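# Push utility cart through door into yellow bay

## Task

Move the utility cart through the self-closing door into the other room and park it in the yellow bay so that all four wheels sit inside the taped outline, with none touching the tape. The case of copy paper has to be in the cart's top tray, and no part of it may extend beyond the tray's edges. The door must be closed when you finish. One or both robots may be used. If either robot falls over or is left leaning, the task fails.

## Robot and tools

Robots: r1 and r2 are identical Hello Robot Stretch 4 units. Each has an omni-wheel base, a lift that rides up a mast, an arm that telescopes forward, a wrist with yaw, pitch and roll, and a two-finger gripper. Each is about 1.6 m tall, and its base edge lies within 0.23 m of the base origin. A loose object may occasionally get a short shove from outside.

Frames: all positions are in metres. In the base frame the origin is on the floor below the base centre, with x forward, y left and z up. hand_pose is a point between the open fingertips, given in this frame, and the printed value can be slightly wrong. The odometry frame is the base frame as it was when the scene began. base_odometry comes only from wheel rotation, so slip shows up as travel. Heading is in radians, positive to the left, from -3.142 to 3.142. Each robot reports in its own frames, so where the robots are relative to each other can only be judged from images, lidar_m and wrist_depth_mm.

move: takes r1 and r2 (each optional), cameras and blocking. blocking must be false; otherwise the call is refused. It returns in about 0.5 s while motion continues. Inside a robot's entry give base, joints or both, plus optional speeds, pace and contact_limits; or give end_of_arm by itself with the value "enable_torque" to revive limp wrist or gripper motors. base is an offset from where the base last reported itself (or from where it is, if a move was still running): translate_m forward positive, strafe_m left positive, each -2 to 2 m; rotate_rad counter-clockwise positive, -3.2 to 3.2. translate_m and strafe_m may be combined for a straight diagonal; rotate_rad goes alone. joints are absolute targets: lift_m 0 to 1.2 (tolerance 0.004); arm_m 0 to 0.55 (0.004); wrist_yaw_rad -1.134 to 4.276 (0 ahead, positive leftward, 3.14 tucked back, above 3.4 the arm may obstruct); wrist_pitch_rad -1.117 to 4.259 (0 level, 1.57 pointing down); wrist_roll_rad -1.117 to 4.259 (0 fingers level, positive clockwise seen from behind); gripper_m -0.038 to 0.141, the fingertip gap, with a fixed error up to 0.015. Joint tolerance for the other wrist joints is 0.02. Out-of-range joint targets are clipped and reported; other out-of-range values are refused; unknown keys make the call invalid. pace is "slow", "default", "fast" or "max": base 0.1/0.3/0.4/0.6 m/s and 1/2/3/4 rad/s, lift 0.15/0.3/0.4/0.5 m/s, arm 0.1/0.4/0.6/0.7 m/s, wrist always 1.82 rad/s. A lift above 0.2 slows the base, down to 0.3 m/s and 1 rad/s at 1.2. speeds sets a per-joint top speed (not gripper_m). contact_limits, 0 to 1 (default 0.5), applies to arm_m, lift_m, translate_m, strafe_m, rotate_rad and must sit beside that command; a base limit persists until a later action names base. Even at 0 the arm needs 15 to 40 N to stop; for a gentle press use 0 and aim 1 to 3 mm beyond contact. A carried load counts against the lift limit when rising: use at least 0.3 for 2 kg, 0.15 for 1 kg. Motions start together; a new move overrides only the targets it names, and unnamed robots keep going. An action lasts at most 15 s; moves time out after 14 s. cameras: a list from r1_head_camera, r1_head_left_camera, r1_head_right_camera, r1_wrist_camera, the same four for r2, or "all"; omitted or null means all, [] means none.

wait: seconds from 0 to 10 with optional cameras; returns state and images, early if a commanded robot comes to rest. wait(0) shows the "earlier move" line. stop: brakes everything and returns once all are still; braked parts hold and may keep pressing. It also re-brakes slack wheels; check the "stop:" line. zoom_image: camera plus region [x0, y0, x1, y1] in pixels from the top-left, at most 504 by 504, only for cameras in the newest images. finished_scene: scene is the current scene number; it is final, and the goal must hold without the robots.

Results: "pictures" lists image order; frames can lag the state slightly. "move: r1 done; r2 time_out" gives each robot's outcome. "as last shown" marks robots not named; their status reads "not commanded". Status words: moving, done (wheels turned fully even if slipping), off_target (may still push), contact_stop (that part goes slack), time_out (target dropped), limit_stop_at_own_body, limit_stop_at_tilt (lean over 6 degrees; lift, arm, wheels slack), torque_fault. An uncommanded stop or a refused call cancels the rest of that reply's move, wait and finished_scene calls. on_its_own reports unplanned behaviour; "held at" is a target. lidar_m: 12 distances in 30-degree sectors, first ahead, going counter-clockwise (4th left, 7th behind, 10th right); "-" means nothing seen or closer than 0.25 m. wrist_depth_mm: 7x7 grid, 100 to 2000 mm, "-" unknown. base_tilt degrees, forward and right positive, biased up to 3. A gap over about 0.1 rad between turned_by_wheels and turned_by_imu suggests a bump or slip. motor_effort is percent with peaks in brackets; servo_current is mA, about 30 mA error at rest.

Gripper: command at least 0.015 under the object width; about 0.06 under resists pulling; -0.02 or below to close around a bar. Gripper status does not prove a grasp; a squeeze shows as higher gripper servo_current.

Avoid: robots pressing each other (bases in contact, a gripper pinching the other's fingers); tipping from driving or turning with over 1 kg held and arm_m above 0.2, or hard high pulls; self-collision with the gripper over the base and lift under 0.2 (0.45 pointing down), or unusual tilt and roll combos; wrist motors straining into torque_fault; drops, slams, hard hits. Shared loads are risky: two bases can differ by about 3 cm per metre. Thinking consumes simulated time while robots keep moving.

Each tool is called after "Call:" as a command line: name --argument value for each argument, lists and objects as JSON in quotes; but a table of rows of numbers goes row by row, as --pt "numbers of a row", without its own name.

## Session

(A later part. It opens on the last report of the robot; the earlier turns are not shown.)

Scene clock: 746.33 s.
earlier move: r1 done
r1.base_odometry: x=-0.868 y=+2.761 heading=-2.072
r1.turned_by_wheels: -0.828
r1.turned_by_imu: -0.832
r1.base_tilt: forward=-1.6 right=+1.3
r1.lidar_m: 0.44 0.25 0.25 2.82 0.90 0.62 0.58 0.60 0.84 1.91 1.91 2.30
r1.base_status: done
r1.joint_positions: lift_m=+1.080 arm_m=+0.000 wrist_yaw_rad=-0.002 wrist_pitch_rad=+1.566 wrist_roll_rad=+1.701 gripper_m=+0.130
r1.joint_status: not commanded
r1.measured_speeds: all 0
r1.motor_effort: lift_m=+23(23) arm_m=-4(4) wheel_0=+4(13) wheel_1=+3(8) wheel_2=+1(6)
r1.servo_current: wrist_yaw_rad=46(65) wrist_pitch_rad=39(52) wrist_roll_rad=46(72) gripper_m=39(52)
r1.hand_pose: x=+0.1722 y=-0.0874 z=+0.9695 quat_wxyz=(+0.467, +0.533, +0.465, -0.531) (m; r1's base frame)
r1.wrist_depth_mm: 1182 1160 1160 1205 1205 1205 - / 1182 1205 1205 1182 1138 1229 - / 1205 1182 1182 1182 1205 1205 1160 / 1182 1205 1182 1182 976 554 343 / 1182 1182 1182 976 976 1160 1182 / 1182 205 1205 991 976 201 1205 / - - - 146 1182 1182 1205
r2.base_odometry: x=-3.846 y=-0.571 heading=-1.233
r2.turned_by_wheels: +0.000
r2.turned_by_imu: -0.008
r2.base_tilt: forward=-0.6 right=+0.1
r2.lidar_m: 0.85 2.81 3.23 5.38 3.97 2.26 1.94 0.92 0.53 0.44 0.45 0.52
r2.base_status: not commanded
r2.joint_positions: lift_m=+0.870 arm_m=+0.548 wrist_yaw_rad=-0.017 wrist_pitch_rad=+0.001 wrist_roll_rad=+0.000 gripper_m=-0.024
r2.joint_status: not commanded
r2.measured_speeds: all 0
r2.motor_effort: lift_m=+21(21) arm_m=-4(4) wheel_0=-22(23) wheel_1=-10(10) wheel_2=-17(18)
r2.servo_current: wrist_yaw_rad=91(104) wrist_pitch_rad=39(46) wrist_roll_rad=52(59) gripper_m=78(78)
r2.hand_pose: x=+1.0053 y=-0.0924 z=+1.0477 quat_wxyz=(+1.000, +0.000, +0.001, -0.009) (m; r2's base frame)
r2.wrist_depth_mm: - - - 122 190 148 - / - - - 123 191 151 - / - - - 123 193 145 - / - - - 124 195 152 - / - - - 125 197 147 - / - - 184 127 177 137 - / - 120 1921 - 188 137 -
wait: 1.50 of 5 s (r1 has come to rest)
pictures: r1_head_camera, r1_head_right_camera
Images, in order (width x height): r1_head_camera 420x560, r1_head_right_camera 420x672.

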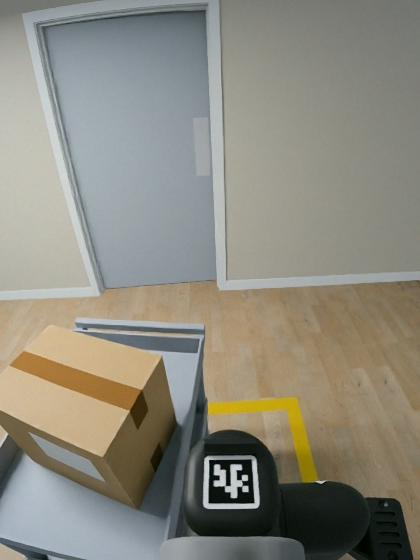

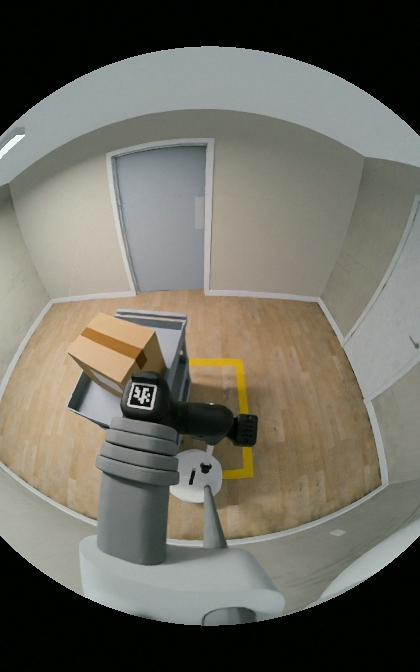

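Call:
move --blocking false --r1 '{"base":{"translate_m":-0.27},"contact_limits":{"translate_m":0.1},"pace":"slow"}' --r2 '{"joints":{"gripper_m":0.07}}' --cameras '[]'

Call:
wait --seconds 2 --cameras '[]'

Call:
wait --seconds 3 --cameras '["r1_head_camera","r1_head_left_camera","r2_head_camera"]'

Scene clock: 755.27 s.
move: r1 moving; r2 moving
r1.base_odometry: x=-0.862 y=+2.772 heading=-2.073
r1.turned_by_wheels: +0.000
r1.turned_by_imu: -0.001
r1.base_tilt: forward=-1.6 right=+1.2
r1.lidar_m: 0.45 0.25 0.26 2.81 0.86 0.60 0.57 0.60 0.82 1.89 1.94 2.32
r1.base_status: translate_m moving
r1.joint_positions: lift_m=+1.080 arm_m=+0.000 wrist_yaw_rad=-0.002 wrist_pitch_rad=+1.566 wrist_roll_rad=+1.701 gripper_m=+0.130
r1.joint_status: not commanded
r1.measured_speeds: translate_m=-0.049 strafe_m=+0.000 rotate_rad=-0.003 lift_m=+0.000 arm_m=+0.000 wrist_yaw_rad=+0.000 wrist_pitch_rad=+0.000 wrist_roll_rad=+0.000
r1.motor_effort: lift_m=+23(23) arm_m=-4(4) wheel_0=-6(6) wheel_1=-5(5) wheel_2=+5(6)
r1.servo_current: wrist_yaw_rad=59(65) wrist_pitch_rad=39(46) wrist_roll_rad=46(59) gripper_m=39(46)
r1.contact_limits: translate_m 0.1
r1.hand_pose: x=+0.1722 y=-0.0874 z=+0.9695 quat_wxyz=(+0.467, +0.533, +0.465, -0.531) (m; r1's base frame)
r1.wrist_depth_mm: 1160 1182 1138 1182 1205 1182 - / 1182 1182 1205 1182 1182 1182 - / 1182 1205 1182 1182 1205 1205 1182 / 1205 1182 1182 1205 976 549 345 / 1182 1182 1182 991 976 1205 1182 / 1182 204 1182 991 976 200 1205 / - - - 146 1182 1182 1182
r2.base_odometry: x=-3.846 y=-0.571 heading=-1.232
r2.turned_by_wheels: +0.001
r2.turned_by_imu: -0.041
r2.base_tilt: forward=-0.7 right=+0.1
r2.lidar_m: 0.84 2.79 3.18 5.21 4.29 2.36 1.94 0.96 0.52 0.42 0.43 0.49
r2.base_status: not commanded
r2.joint_positions: lift_m=+0.870 arm_m=+0.548 wrist_yaw_rad=-0.017 wrist_pitch_rad=+0.001 wrist_roll_rad=+0.000 gripper_m=+0.001
r2.joint_status: gripper_m moving
r2.measured_speeds: all 0
r2.motor_effort: lift_m=+21(21) arm_m=-1(2) wheel_0=-14(16) wheel_1=-9(9) wheel_2=-17(17)
r2.servo_current: wrist_yaw_rad=98(104) wrist_pitch_rad=39(46) wrist_roll_rad=46(59) gripper_m=104(104)
r2.hand_pose: x=+1.0052 y=-0.0924 z=+1.0477 quat_wxyz=(+1.000, +0.000, +0.001, -0.009) (m; r2's base frame)
r2.wrist_depth_mm: - - - 139 209 148 - / - - 1921 140 212 149 - / - - - 141 216 151 - / - - - 141 206 153 - / - - - 143 207 153 125 / - - 187 143 180 153 130 / - 116 - - 208 141 -
pictures: none
No camera images: "cameras" was empty.

Scene clock: 756.43 s.
earlier move: r1 moving; r2 done
r1.base_odometry: x=-0.811 y=+2.863 heading=-2.073
r1.turned_by_wheels: +0.000
r1.turned_by_imu: +0.000
r1.base_tilt: forward=-1.6 right=+1.2
r1.lidar_m: 0.42 0.29 0.42 2.35 0.74 0.50 0.46 0.50 0.66 1.65 1.96 2.42
r1.base_status: translate_m moving
r1.joint_positions: lift_m=+1.080 arm_m=+0.000 wrist_yaw_rad=-0.002 wrist_pitch_rad=+1.566 wrist_roll_rad=+1.701 gripper_m=+0.130
r1.joint_status: not commanded
r1.measured_speeds: translate_m=-0.099 strafe_m=+0.000 rotate_rad=-0.004 lift_m=+0.000 arm_m=+0.000 wrist_yaw_rad=+0.000 wrist_pitch_rad=+0.000 wrist_roll_rad=+0.000
r1.motor_effort: lift_m=+23(23) arm_m=-4(4) wheel_0=-4(9) wheel_1=-5(7) wheel_2=+4(8)
r1.servo_current: wrist_yaw_rad=59(65) wrist_pitch_rad=26(46) wrist_roll_rad=46(59) gripper_m=46(52)
r1.contact_limits: translate_m 0.1
r1.hand_pose: x=+0.1722 y=-0.0874 z=+0.9695 quat_wxyz=(+0.467, +0.533, +0.465, -0.531) (m; r1's base frame)
r1.wrist_depth_mm: 1182 1205 1182 1229 1205 1182 - / 1182 1182 1182 1205 1182 1160 - / 1160 1182 1160 1182 1229 1160 - / 1160 1182 1160 1008 976 554 340 / 1182 1182 1182 991 976 1182 - / 1160 204 1098 1205 976 201 1182 / - - - 142 1160 1182 -
r2.base_odometry: x=-3.846 y=-0.571 heading=-1.231
r2.turned_by_wheels: +0.001
r2.turned_by_imu: +0.002
r2.base_tilt: forward=-0.7 right=+0.1
r2.lidar_m: 0.85 2.81 3.20 5.22 4.27 2.35 1.95 0.97 0.53 0.43 0.43 0.49
r2.base_status: not commanded
r2.joint_positions: lift_m=+0.870 arm_m=+0.548 wrist_yaw_rad=-0.017 wrist_pitch_rad=+0.001 wrist_roll_rad=+0.000 gripper_m=+0.070
r2.joint_status: all done
r2.measured_speeds: all 0
r2.motor_effort: lift_m=+21(21) arm_m=+4(4) wheel_0=-6(16) wheel_1=-5(9) wheel_2=-14(17)
r2.servo_current: wrist_yaw_rad=111(111) wrist_pitch_rad=33(46) wrist_roll_rad=39(65) gripper_m=52(124)
r2.hand_pose: x=+1.0052 y=-0.0924 z=+1.0477 quat_wxyz=(+1.000, +0.000, +0.001, -0.009) (m; r2's base frame)
r2.wrist_depth_mm: - - - 137 202 157 - / - - - 138 203 158 - / - - - 140 195 160 - / - - - 142 207 162 136 / - - - 140 198 162 137 / - - 193 141 165 162 - / - 125 - - 210 149 -
wait: 1.17 of 2 s (r2 has come to rest)
pictures: none
No camera images: "cameras" was empty.

Scene clock: 758.77 s.
earlier move: r1 done
r1.base_odometry: x=-0.738 y=+2.998 heading=-2.072
r1.turned_by_wheels: +0.000
r1.turned_by_imu: +0.000
r1.base_tilt: forward=-1.6 right=+1.3
r1.lidar_m: 0.50 0.44 0.66 1.63 0.48 0.33 0.31 0.36 0.47 1.15 1.96 2.60
r1.base_status: done
r1.joint_positions: lift_m=+1.080 arm_m=+0.000 wrist_yaw_rad=-0.002 wrist_pitch_rad=+1.566 wrist_roll_rad=+1.701 gripper_m=+0.130
r1.joint_status: not commanded
r1.measured_speeds: all 0
r1.motor_effort: lift_m=+23(23) arm_m=-4(4) wheel_0=-3(9) wheel_1=-3(7) wheel_2=+2(8)
r1.servo_current: wrist_yaw_rad=46(72) wrist_pitch_rad=39(52) wrist_roll_rad=52(78) gripper_m=39(52)
r1.contact_limits: translate_m 0.1
r1.hand_pose: x=+0.1722 y=-0.0874 z=+0.9695 quat_wxyz=(+0.467, +0.533, +0.465, -0.531) (m; r1's base frame)
r1.wrist_depth_mm: 1182 1182 1160 1182 1160 - - / 1182 1182 1182 1182 1160 - - / 1182 1160 1182 1205 1205 1182 - / 1182 1182 1205 976 976 512 343 / 1182 1182 1160 960 976 1182 - / 1182 204 1205 1182 960 188 - / - - 1042 147 1182 1205 -
r2.base_odometry: x=-3.846 y=-0.571 heading=-1.231
r2.turned_by_wheels: +0.000
r2.turned_by_imu: +0.000
r2.base_tilt: forward=-0.7 right=+0.1
r2.lidar_m: 0.86 2.81 3.14 5.24 4.26 2.32 1.95 0.95 0.53 0.43 0.43 0.51
r2.base_status: not commanded
r2.joint_positions: lift_m=+0.870 arm_m=+0.548 wrist_yaw_rad=-0.017 wrist_pitch_rad=+0.001 wrist_roll_rad=+0.000 gripper_m=+0.070
r2.joint_status: all done
r2.measured_speeds: all 0
r2.motor_effort: lift_m=+21(21) arm_m=+4(4) wheel_0=-6(16) wheel_1=-5(9) wheel_2=-13(17)
r2.servo_current: wrist_yaw_rad=98(111) wrist_pitch_rad=39(46) wrist_roll_rad=52(65) gripper_m=52(124)
r2.hand_pose: x=+1.0052 y=-0.0924 z=+1.0477 quat_wxyz=(+1.000, +0.000, +0.001, -0.009) (m; r2's base frame)
r2.wrist_depth_mm: - - - 137 202 157 - / - - - 137 202 158 - / - - - 141 195 160 - / - - - 142 207 161 136 / - - - 141 197 162 137 / - - 193 141 166 163 137 / - 125 - - 210 149 -
wait: 2.33 of 3 s (r1 has come to rest)
pictures: r1_head_camera, r1_head_left_camera, r2_head_camera
Images, in order (width x height): r1_head_camera 420x560, r1_head_left_camera 420x672, r2_head_camera 420x560.

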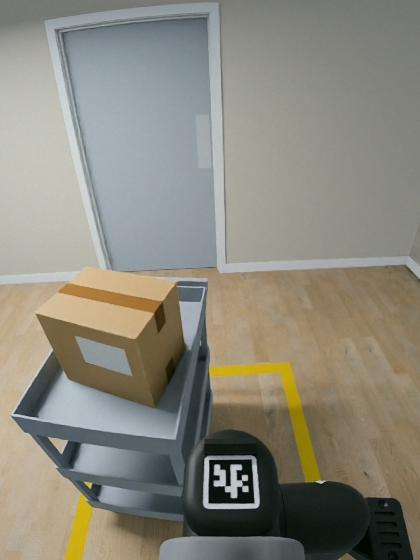

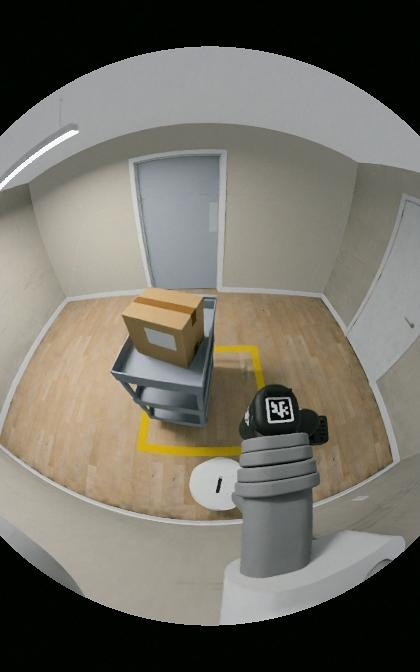

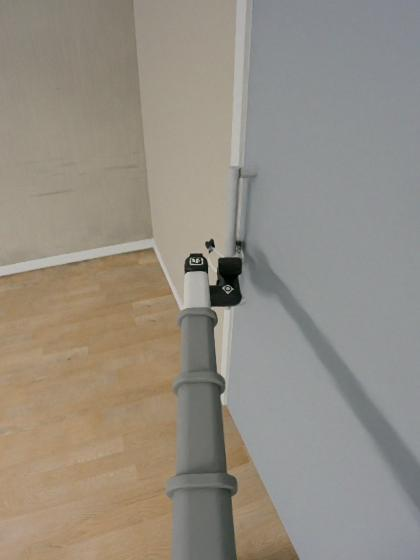

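Call:
zoom_image --camera "r1_head_left_camera" --region '[100, 330, 280, 480]'

Call:
move --blocking false --r1 '{"base":{"strafe_m":0.75},"contact_limits":{"strafe_m":0.1}}' --r2 '{"joints":{"arm_m":0.2},"pace":"slow"}' --cameras '[]'

Call:
wait --seconds 6 --cameras '[]'

Call:
wait --seconds 4 --cameras '["r1_head_camera","r1_head_right_camera","r2_head_camera"]'

Call:
zoom_image --camera "r1_head_right_camera" --region '[150, 260, 400, 480]'

Scaled by 2.800 from the camera's 420x672 image, which has a finer 600x960 frame.

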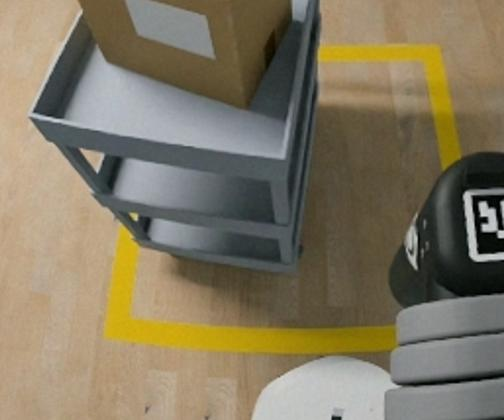

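Scene clock: 767.77 s.
move: r1 moving; r2 moving
r1.base_odometry: x=-0.706 y=+2.980 heading=-2.072
r1.turned_by_wheels: +0.000
r1.turned_by_imu: +0.000
r1.base_tilt: forward=-1.6 right=+1.3
r1.lidar_m: 0.44 0.45 0.68 1.60 0.50 0.33 0.30 0.33 0.48 1.17 2.02 2.58
r1.base_status: strafe_m moving
r1.joint_positions: lift_m=+1.080 arm_m=+0.000 wrist_yaw_rad=-0.002 wrist_pitch_rad=+1.566 wrist_roll_rad=+1.701 gripper_m=+0.130
r1.joint_status: not commanded
r1.measured_speeds: translate_m=+0.000 strafe_m=+0.141 rotate_rad=+0.000 lift_m=+0.000 arm_m=+0.000 wrist_yaw_rad=+0.000 wrist_pitch_rad=+0.000 wrist_roll_rad=+0.000
r1.motor_effort: lift_m=+23(23) arm_m=-4(4) wheel_0=-12(12) wheel_1=+8(9) wheel_2=+0(2)
r1.servo_current: wrist_yaw_rad=46(59) wrist_pitch_rad=39(52) wrist_roll_rad=52(59) gripper_m=46(46)
r1.contact_limits: strafe_m 0.1
r1.hand_pose: x=+0.1722 y=-0.0874 z=+0.9695 quat_wxyz=(+0.467, +0.533, +0.465, -0.531) (m; r1's base frame)
r1.wrist_depth_mm: 1182 1182 1182 1182 1160 - - / 1205 1182 1182 1182 1205 - - / 1182 1205 1160 1182 1182 1160 - / 1160 1182 1182 991 991 525 340 / 1160 1160 1182 976 991 1160 - / 1182 204 1205 1182 976 188 - / - - 1205 146 1205 1205 -
r2.base_odometry: x=-3.846 y=-0.571 heading=-1.230
r2.turned_by_wheels: +0.000
r2.turned_by_imu: +0.001
r2.base_tilt: forward=-0.7 right=+0.1
r2.lidar_m: 0.84 2.78 3.15 5.24 4.27 2.34 1.93 0.99 0.53 0.43 0.42 0.51
r2.base_status: not commanded
r2.joint_positions: lift_m=+0.870 arm_m=+0.535 wrist_yaw_rad=-0.011 wrist_pitch_rad=+0.001 wrist_roll_rad=+0.000 gripper_m=+0.070
r2.joint_status: arm_m moving
r2.measured_speeds: translate_m=+0.000 strafe_m=+0.000 rotate_rad=+0.000 lift_m=+0.000 arm_m=-0.049 wrist_yaw_rad=+0.000 wrist_pitch_rad=+0.000 wrist_roll_rad=+0.000
r2.motor_effort: lift_m=+21(21) arm_m=-3(8) wheel_0=-6(7) wheel_1=-5(5) wheel_2=-11(14)
r2.servo_current: wrist_yaw_rad=72(98) wrist_pitch_rad=39(46) wrist_roll_rad=46(46) gripper_m=46(59)
r2.hand_pose: x=+0.9933 y=-0.0905 z=+1.0477 quat_wxyz=(+1.000, +0.000, +0.001, -0.005) (m; r2's base frame)
r2.wrist_depth_mm: - - 1863 150 210 164 - / - - - 148 202 166 - / - - - 149 214 168 141 / - - - 150 217 168 142 / - - - 152 207 169 - / - - 191 152 173 169 - / - - - - 221 155 -
pictures: none
No camera images: "cameras" was empty.

Scene clock: 771.10 s.
earlier move: r1 done; r2 moving
r1.base_odometry: x=-0.080 y=+2.637 heading=-2.072
r1.turned_by_wheels: +0.000
r1.turned_by_imu: +0.004
r1.base_tilt: forward=-1.6 right=+1.3
r1.lidar_m: 0.68 2.50 2.16 1.77 0.53 0.38 0.34 0.38 0.53 1.27 0.66 0.51
r1.base_status: done
r1.joint_positions: lift_m=+1.080 arm_m=+0.000 wrist_yaw_rad=-0.002 wrist_pitch_rad=+1.566 wrist_roll_rad=+1.701 gripper_m=+0.130
r1.joint_status: not commanded
r1.measured_speeds: all 0
r1.motor_effort: lift_m=+23(23) arm_m=-4(4) wheel_0=+0(12) wheel_1=+0(12) wheel_2=+1(2)
r1.servo_current: wrist_yaw_rad=65(72) wrist_pitch_rad=33(52) wrist_roll_rad=59(65) gripper_m=39(52)
r1.contact_limits: strafe_m 0.1
r1.hand_pose: x=+0.1722 y=-0.0874 z=+0.9695 quat_wxyz=(+0.467, +0.533, +0.465, -0.531) (m; r1's base frame)
r1.wrist_depth_mm: - 1205 1182 1160 1182 - - / - - 1182 1182 1160 1182 - / - - 1182 1182 1182 1182 - / - 1182 1182 976 960 508 345 / 1160 1205 1182 976 960 1182 - / 1182 210 1182 1205 976 195 - / 1182 1205 1205 146 1182 1205 -
r2.base_odometry: x=-3.846 y=-0.571 heading=-1.229
r2.turned_by_wheels: +0.001
r2.turned_by_imu: +0.001
r2.base_tilt: forward=-0.7 right=+0.0
r2.lidar_m: 0.86 2.81 3.16 5.27 4.26 2.34 1.96 0.98 0.54 0.43 0.42 0.51
r2.base_status: not commanded
r2.joint_positions: lift_m=+0.870 arm_m=+0.221 wrist_yaw_rad=-0.003 wrist_pitch_rad=+0.001 wrist_roll_rad=+0.000 gripper_m=+0.070
r2.joint_status: arm_m moving
r2.measured_speeds: translate_m=+0.000 strafe_m=+0.000 rotate_rad=+0.000 lift_m=+0.000 arm_m=-0.065 wrist_yaw_rad=+0.000 wrist_pitch_rad=+0.000 wrist_roll_rad=+0.000
r2.motor_effort: lift_m=+20(21) arm_m=-8(12) wheel_0=-2(7) wheel_1=-3(5) wheel_2=-4(14)
r2.servo_current: wrist_yaw_rad=46(98) wrist_pitch_rad=33(46) wrist_roll_rad=52(59) gripper_m=52(59)
r2.hand_pose: x=+0.6796 y=-0.0882 z=+1.0477 quat_wxyz=(+1.000, +0.000, +0.001, -0.001) (m; r2's base frame)
r2.wrist_depth_mm: - - - 452 387 296 239 / - - - 459 389 300 241 / - - - 462 389 300 243 / - - - 459 394 306 246 / - - - 473 375 306 247 / - - 191 462 189 291 247 / - - - - - 281 247
wait: 3.33 of 6 s (r1 has come to rest)
pictures: none
No camera images: "cameras" was empty.

Scene clock: 772.03 s.
earlier move: r2 done
r1.base_odometry: x=-0.080 y=+2.637 heading=-2.072
r1.turned_by_wheels: +0.000
r1.turned_by_imu: +0.000
r1.base_tilt: forward=-1.6 right=+1.3
r1.lidar_m: 0.70 2.49 2.17 1.77 0.53 0.38 0.34 0.36 0.54 1.28 0.64 0.49
r1.base_status: done
r1.joint_positions: lift_m=+1.080 arm_m=+0.000 wrist_yaw_rad=-0.002 wrist_pitch_rad=+1.566 wrist_roll_rad=+1.701 gripper_m=+0.130
r1.joint_status: not commanded
r1.measured_speeds: all 0
r1.motor_effort: lift_m=+23(23) arm_m=-4(4) wheel_0=+0(12) wheel_1=+0(12) wheel_2=+1(2)
r1.servo_current: wrist_yaw_rad=52(72) wrist_pitch_rad=39(52) wrist_roll_rad=39(65) gripper_m=39(52)
r1.contact_limits: strafe_m 0.1
r1.hand_pose: x=+0.1722 y=-0.0874 z=+0.9695 quat_wxyz=(+0.467, +0.533, +0.465, -0.531) (m; r1's base frame)
r1.wrist_depth_mm: - 1160 1182 1205 1182 - - / - - 1182 1182 1182 1205 - / - - 1182 1205 1160 1182 - / - 1205 1205 991 976 512 345 / 1138 1205 1205 991 976 1205 - / 1160 211 1182 1182 976 195 - / 1205 1182 1182 146 1160 1160 -
r2.base_odometry: x=-3.846 y=-0.571 heading=-1.229
r2.turned_by_wheels: +0.000
r2.turned_by_imu: +0.000
r2.base_tilt: forward=-0.7 right=+0.1
r2.lidar_m: 0.85 2.79 3.17 5.26 4.27 2.33 1.96 0.98 0.52 0.43 0.42 0.51
r2.base_status: not commanded
r2.joint_positions: lift_m=+0.870 arm_m=+0.200 wrist_yaw_rad=-0.003 wrist_pitch_rad=+0.001 wrist_roll_rad=+0.000 gripper_m=+0.070
r2.joint_status: all done
r2.measured_speeds: all 0
r2.motor_effort: lift_m=+21(21) arm_m=-7(12) wheel_0=-2(7) wheel_1=-3(5) wheel_2=-5(14)
r2.servo_current: wrist_yaw_rad=46(98) wrist_pitch_rad=46(46) wrist_roll_rad=52(59) gripper_m=52(59)
r2.hand_pose: x=+0.6593 y=-0.0882 z=+1.0477 quat_wxyz=(+1.000, +0.000, +0.001, -0.001) (m; r2's base frame)
r2.wrist_depth_mm: - - - 477 394 306 247 / - - - 480 397 307 248 / - - - 484 402 310 251 / - - - 492 - 314 253 / - - - - 387 315 254 / - - 192 - 190 315 254 / - - - - - 289 254
wait: 0.93 of 4 s (r2 has come to rest)
pictures: r1_head_camera, r1_head_right_camera, r2_head_camera
Images, in order (width x height): r1_head_camera 420x560, r1_head_right_camera 420x672, r2_head_camera 420x560.

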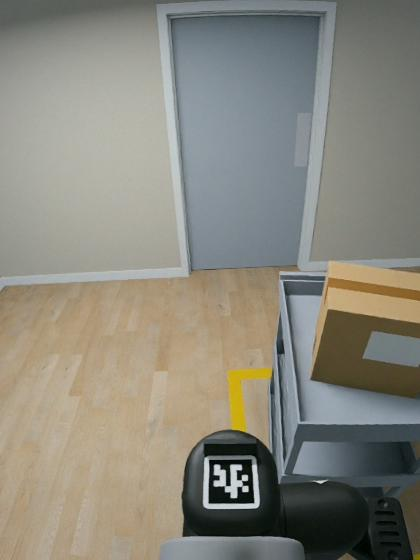

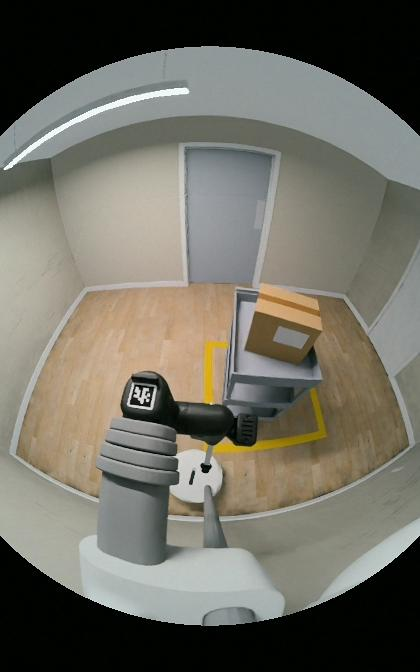

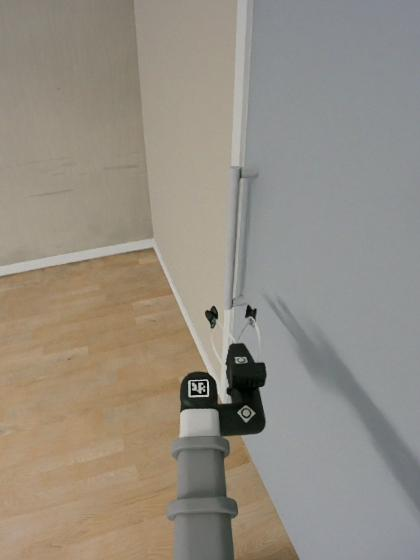

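Scaled by 2.016 from the camera's 420x672 image, which has a finer 600x960 frame.

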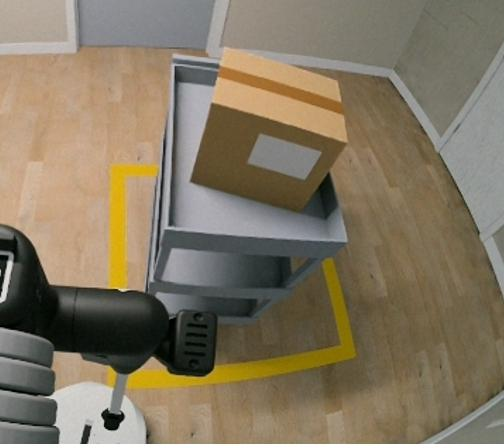

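Call:
zoom_image --camera "r2_head_camera" --region '[150, 0, 350, 330]'

Call:
zoom_image --camera "r1_head_camera" --region '[130, 0, 360, 300]'

Call:
wait --seconds 3 --cameras '["r1_head_camera","r2_head_camera"]'

Call:
zoom_image --camera "r2_head_camera" --region '[150, 0, 350, 330]'

Call:
zoom_image --camera "r1_head_camera" --region '[130, 0, 360, 300]'

Scaled by 1.527 from the camera's 420x560 image, which has a finer 1200x1600 frame.

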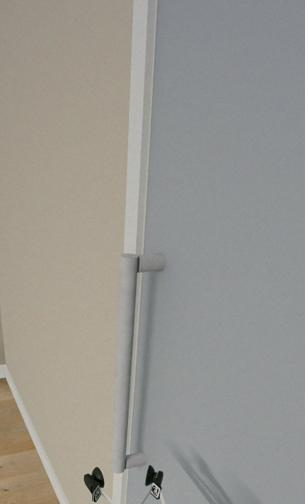

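Scaled by 1.680 from the camera's 420x560 image, which has a finer 600x800 frame.

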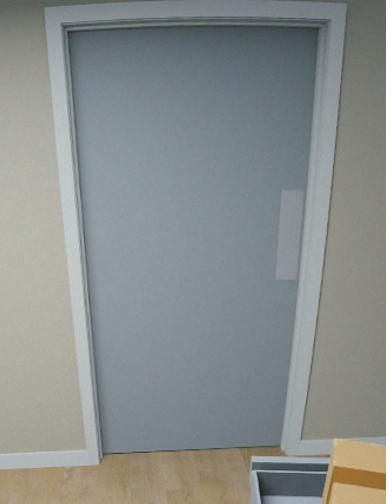

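Scene clock: 783.07 s.
r1.base_odometry: x=-0.080 y=+2.637 heading=-2.072
r1.turned_by_wheels: +0.000
r1.turned_by_imu: +0.000
r1.base_tilt: forward=-1.6 right=+1.3
r1.lidar_m: 0.72 2.47 2.15 1.77 0.53 0.38 0.34 0.34 0.52 1.29 0.64 0.50
r1.base_status: done
r1.joint_positions: lift_m=+1.080 arm_m=+0.000 wrist_yaw_rad=-0.002 wrist_pitch_rad=+1.566 wrist_roll_rad=+1.701 gripper_m=+0.130
r1.joint_status: not commanded
r1.measured_speeds: all 0
r1.motor_effort: lift_m=+23(23) arm_m=-4(4) wheel_0=+0(12) wheel_1=+0(12) wheel_2=+1(2)
r1.servo_current: wrist_yaw_rad=26(72) wrist_pitch_rad=39(52) wrist_roll_rad=52(65) gripper_m=46(52)
r1.contact_limits: strafe_m 0.1
r1.hand_pose: x=+0.1722 y=-0.0874 z=+0.9695 quat_wxyz=(+0.467, +0.533, +0.465, -0.531) (m; r1's base frame)
r1.wrist_depth_mm: - 1182 1182 1182 1182 - - / - - 1205 1182 1205 1205 - / - - 1205 1205 1182 1182 - / - 1182 1205 976 991 512 345 / 1182 1182 1160 991 976 1182 - / 1182 211 1182 1182 976 196 - / 1182 1182 1182 146 1182 1182 -
r2.base_odometry: x=-3.846 y=-0.571 heading=-1.229
r2.turned_by_wheels: +0.000
r2.turned_by_imu: +0.001
r2.base_tilt: forward=-0.7 right=+0.1
r2.lidar_m: 0.83 2.80 3.16 5.25 4.26 2.31 1.98 0.97 0.52 0.43 0.42 0.48
r2.base_status: not commanded
r2.joint_positions: lift_m=+0.870 arm_m=+0.200 wrist_yaw_rad=-0.003 wrist_pitch_rad=+0.001 wrist_roll_rad=+0.000 gripper_m=+0.070
r2.joint_status: all done
r2.measured_speeds: all 0
r2.motor_effort: lift_m=+21(21) arm_m=-7(12) wheel_0=-2(7) wheel_1=-3(5) wheel_2=-4(14)
r2.servo_current: wrist_yaw_rad=46(98) wrist_pitch_rad=39(46) wrist_roll_rad=52(59) gripper_m=52(59)
r2.hand_pose: x=+0.6593 y=-0.0882 z=+1.0477 quat_wxyz=(+1.000, +0.000, +0.001, -0.001) (m; r2's base frame)
r2.wrist_depth_mm: - - - 480 394 304 248 / - - - 480 397 307 248 / - - - 484 402 307 250 / - - - 484 - 314 253 / - - - - 384 315 253 / - - 191 - 189 314 254 / - - - - - 289 253
wait: 3.00 s; at rest from the start
pictures: r1_head_camera, r2_head_camera
Images, in order (width x height): r1_head_camera 420x560, r2_head_camera 420x560.

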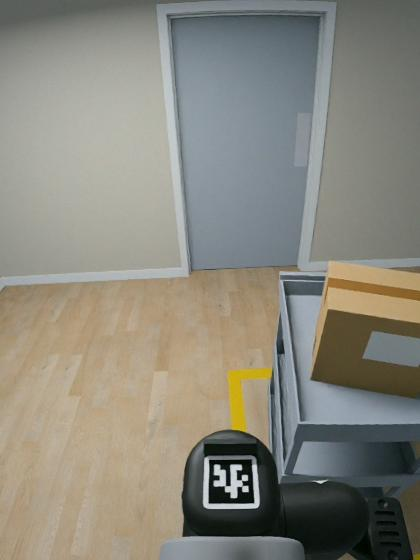

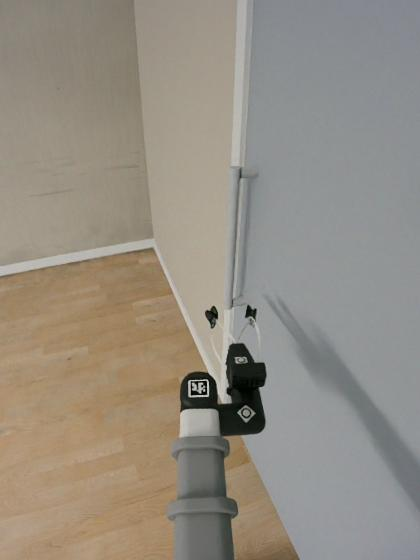

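Scaled by 1.527 from the camera's 420x560 image, which has a finer 1200x1600 frame.

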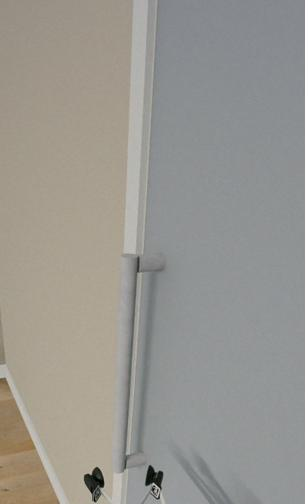

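Scaled by 1.680 from the camera's 420x560 image, which has a finer 600x800 frame.

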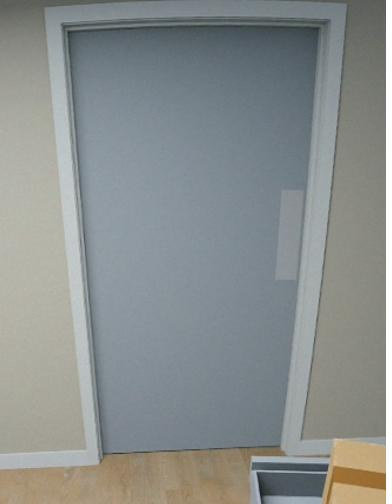

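Call:
finished_scene --scene 2

The scene is finished: the task was done.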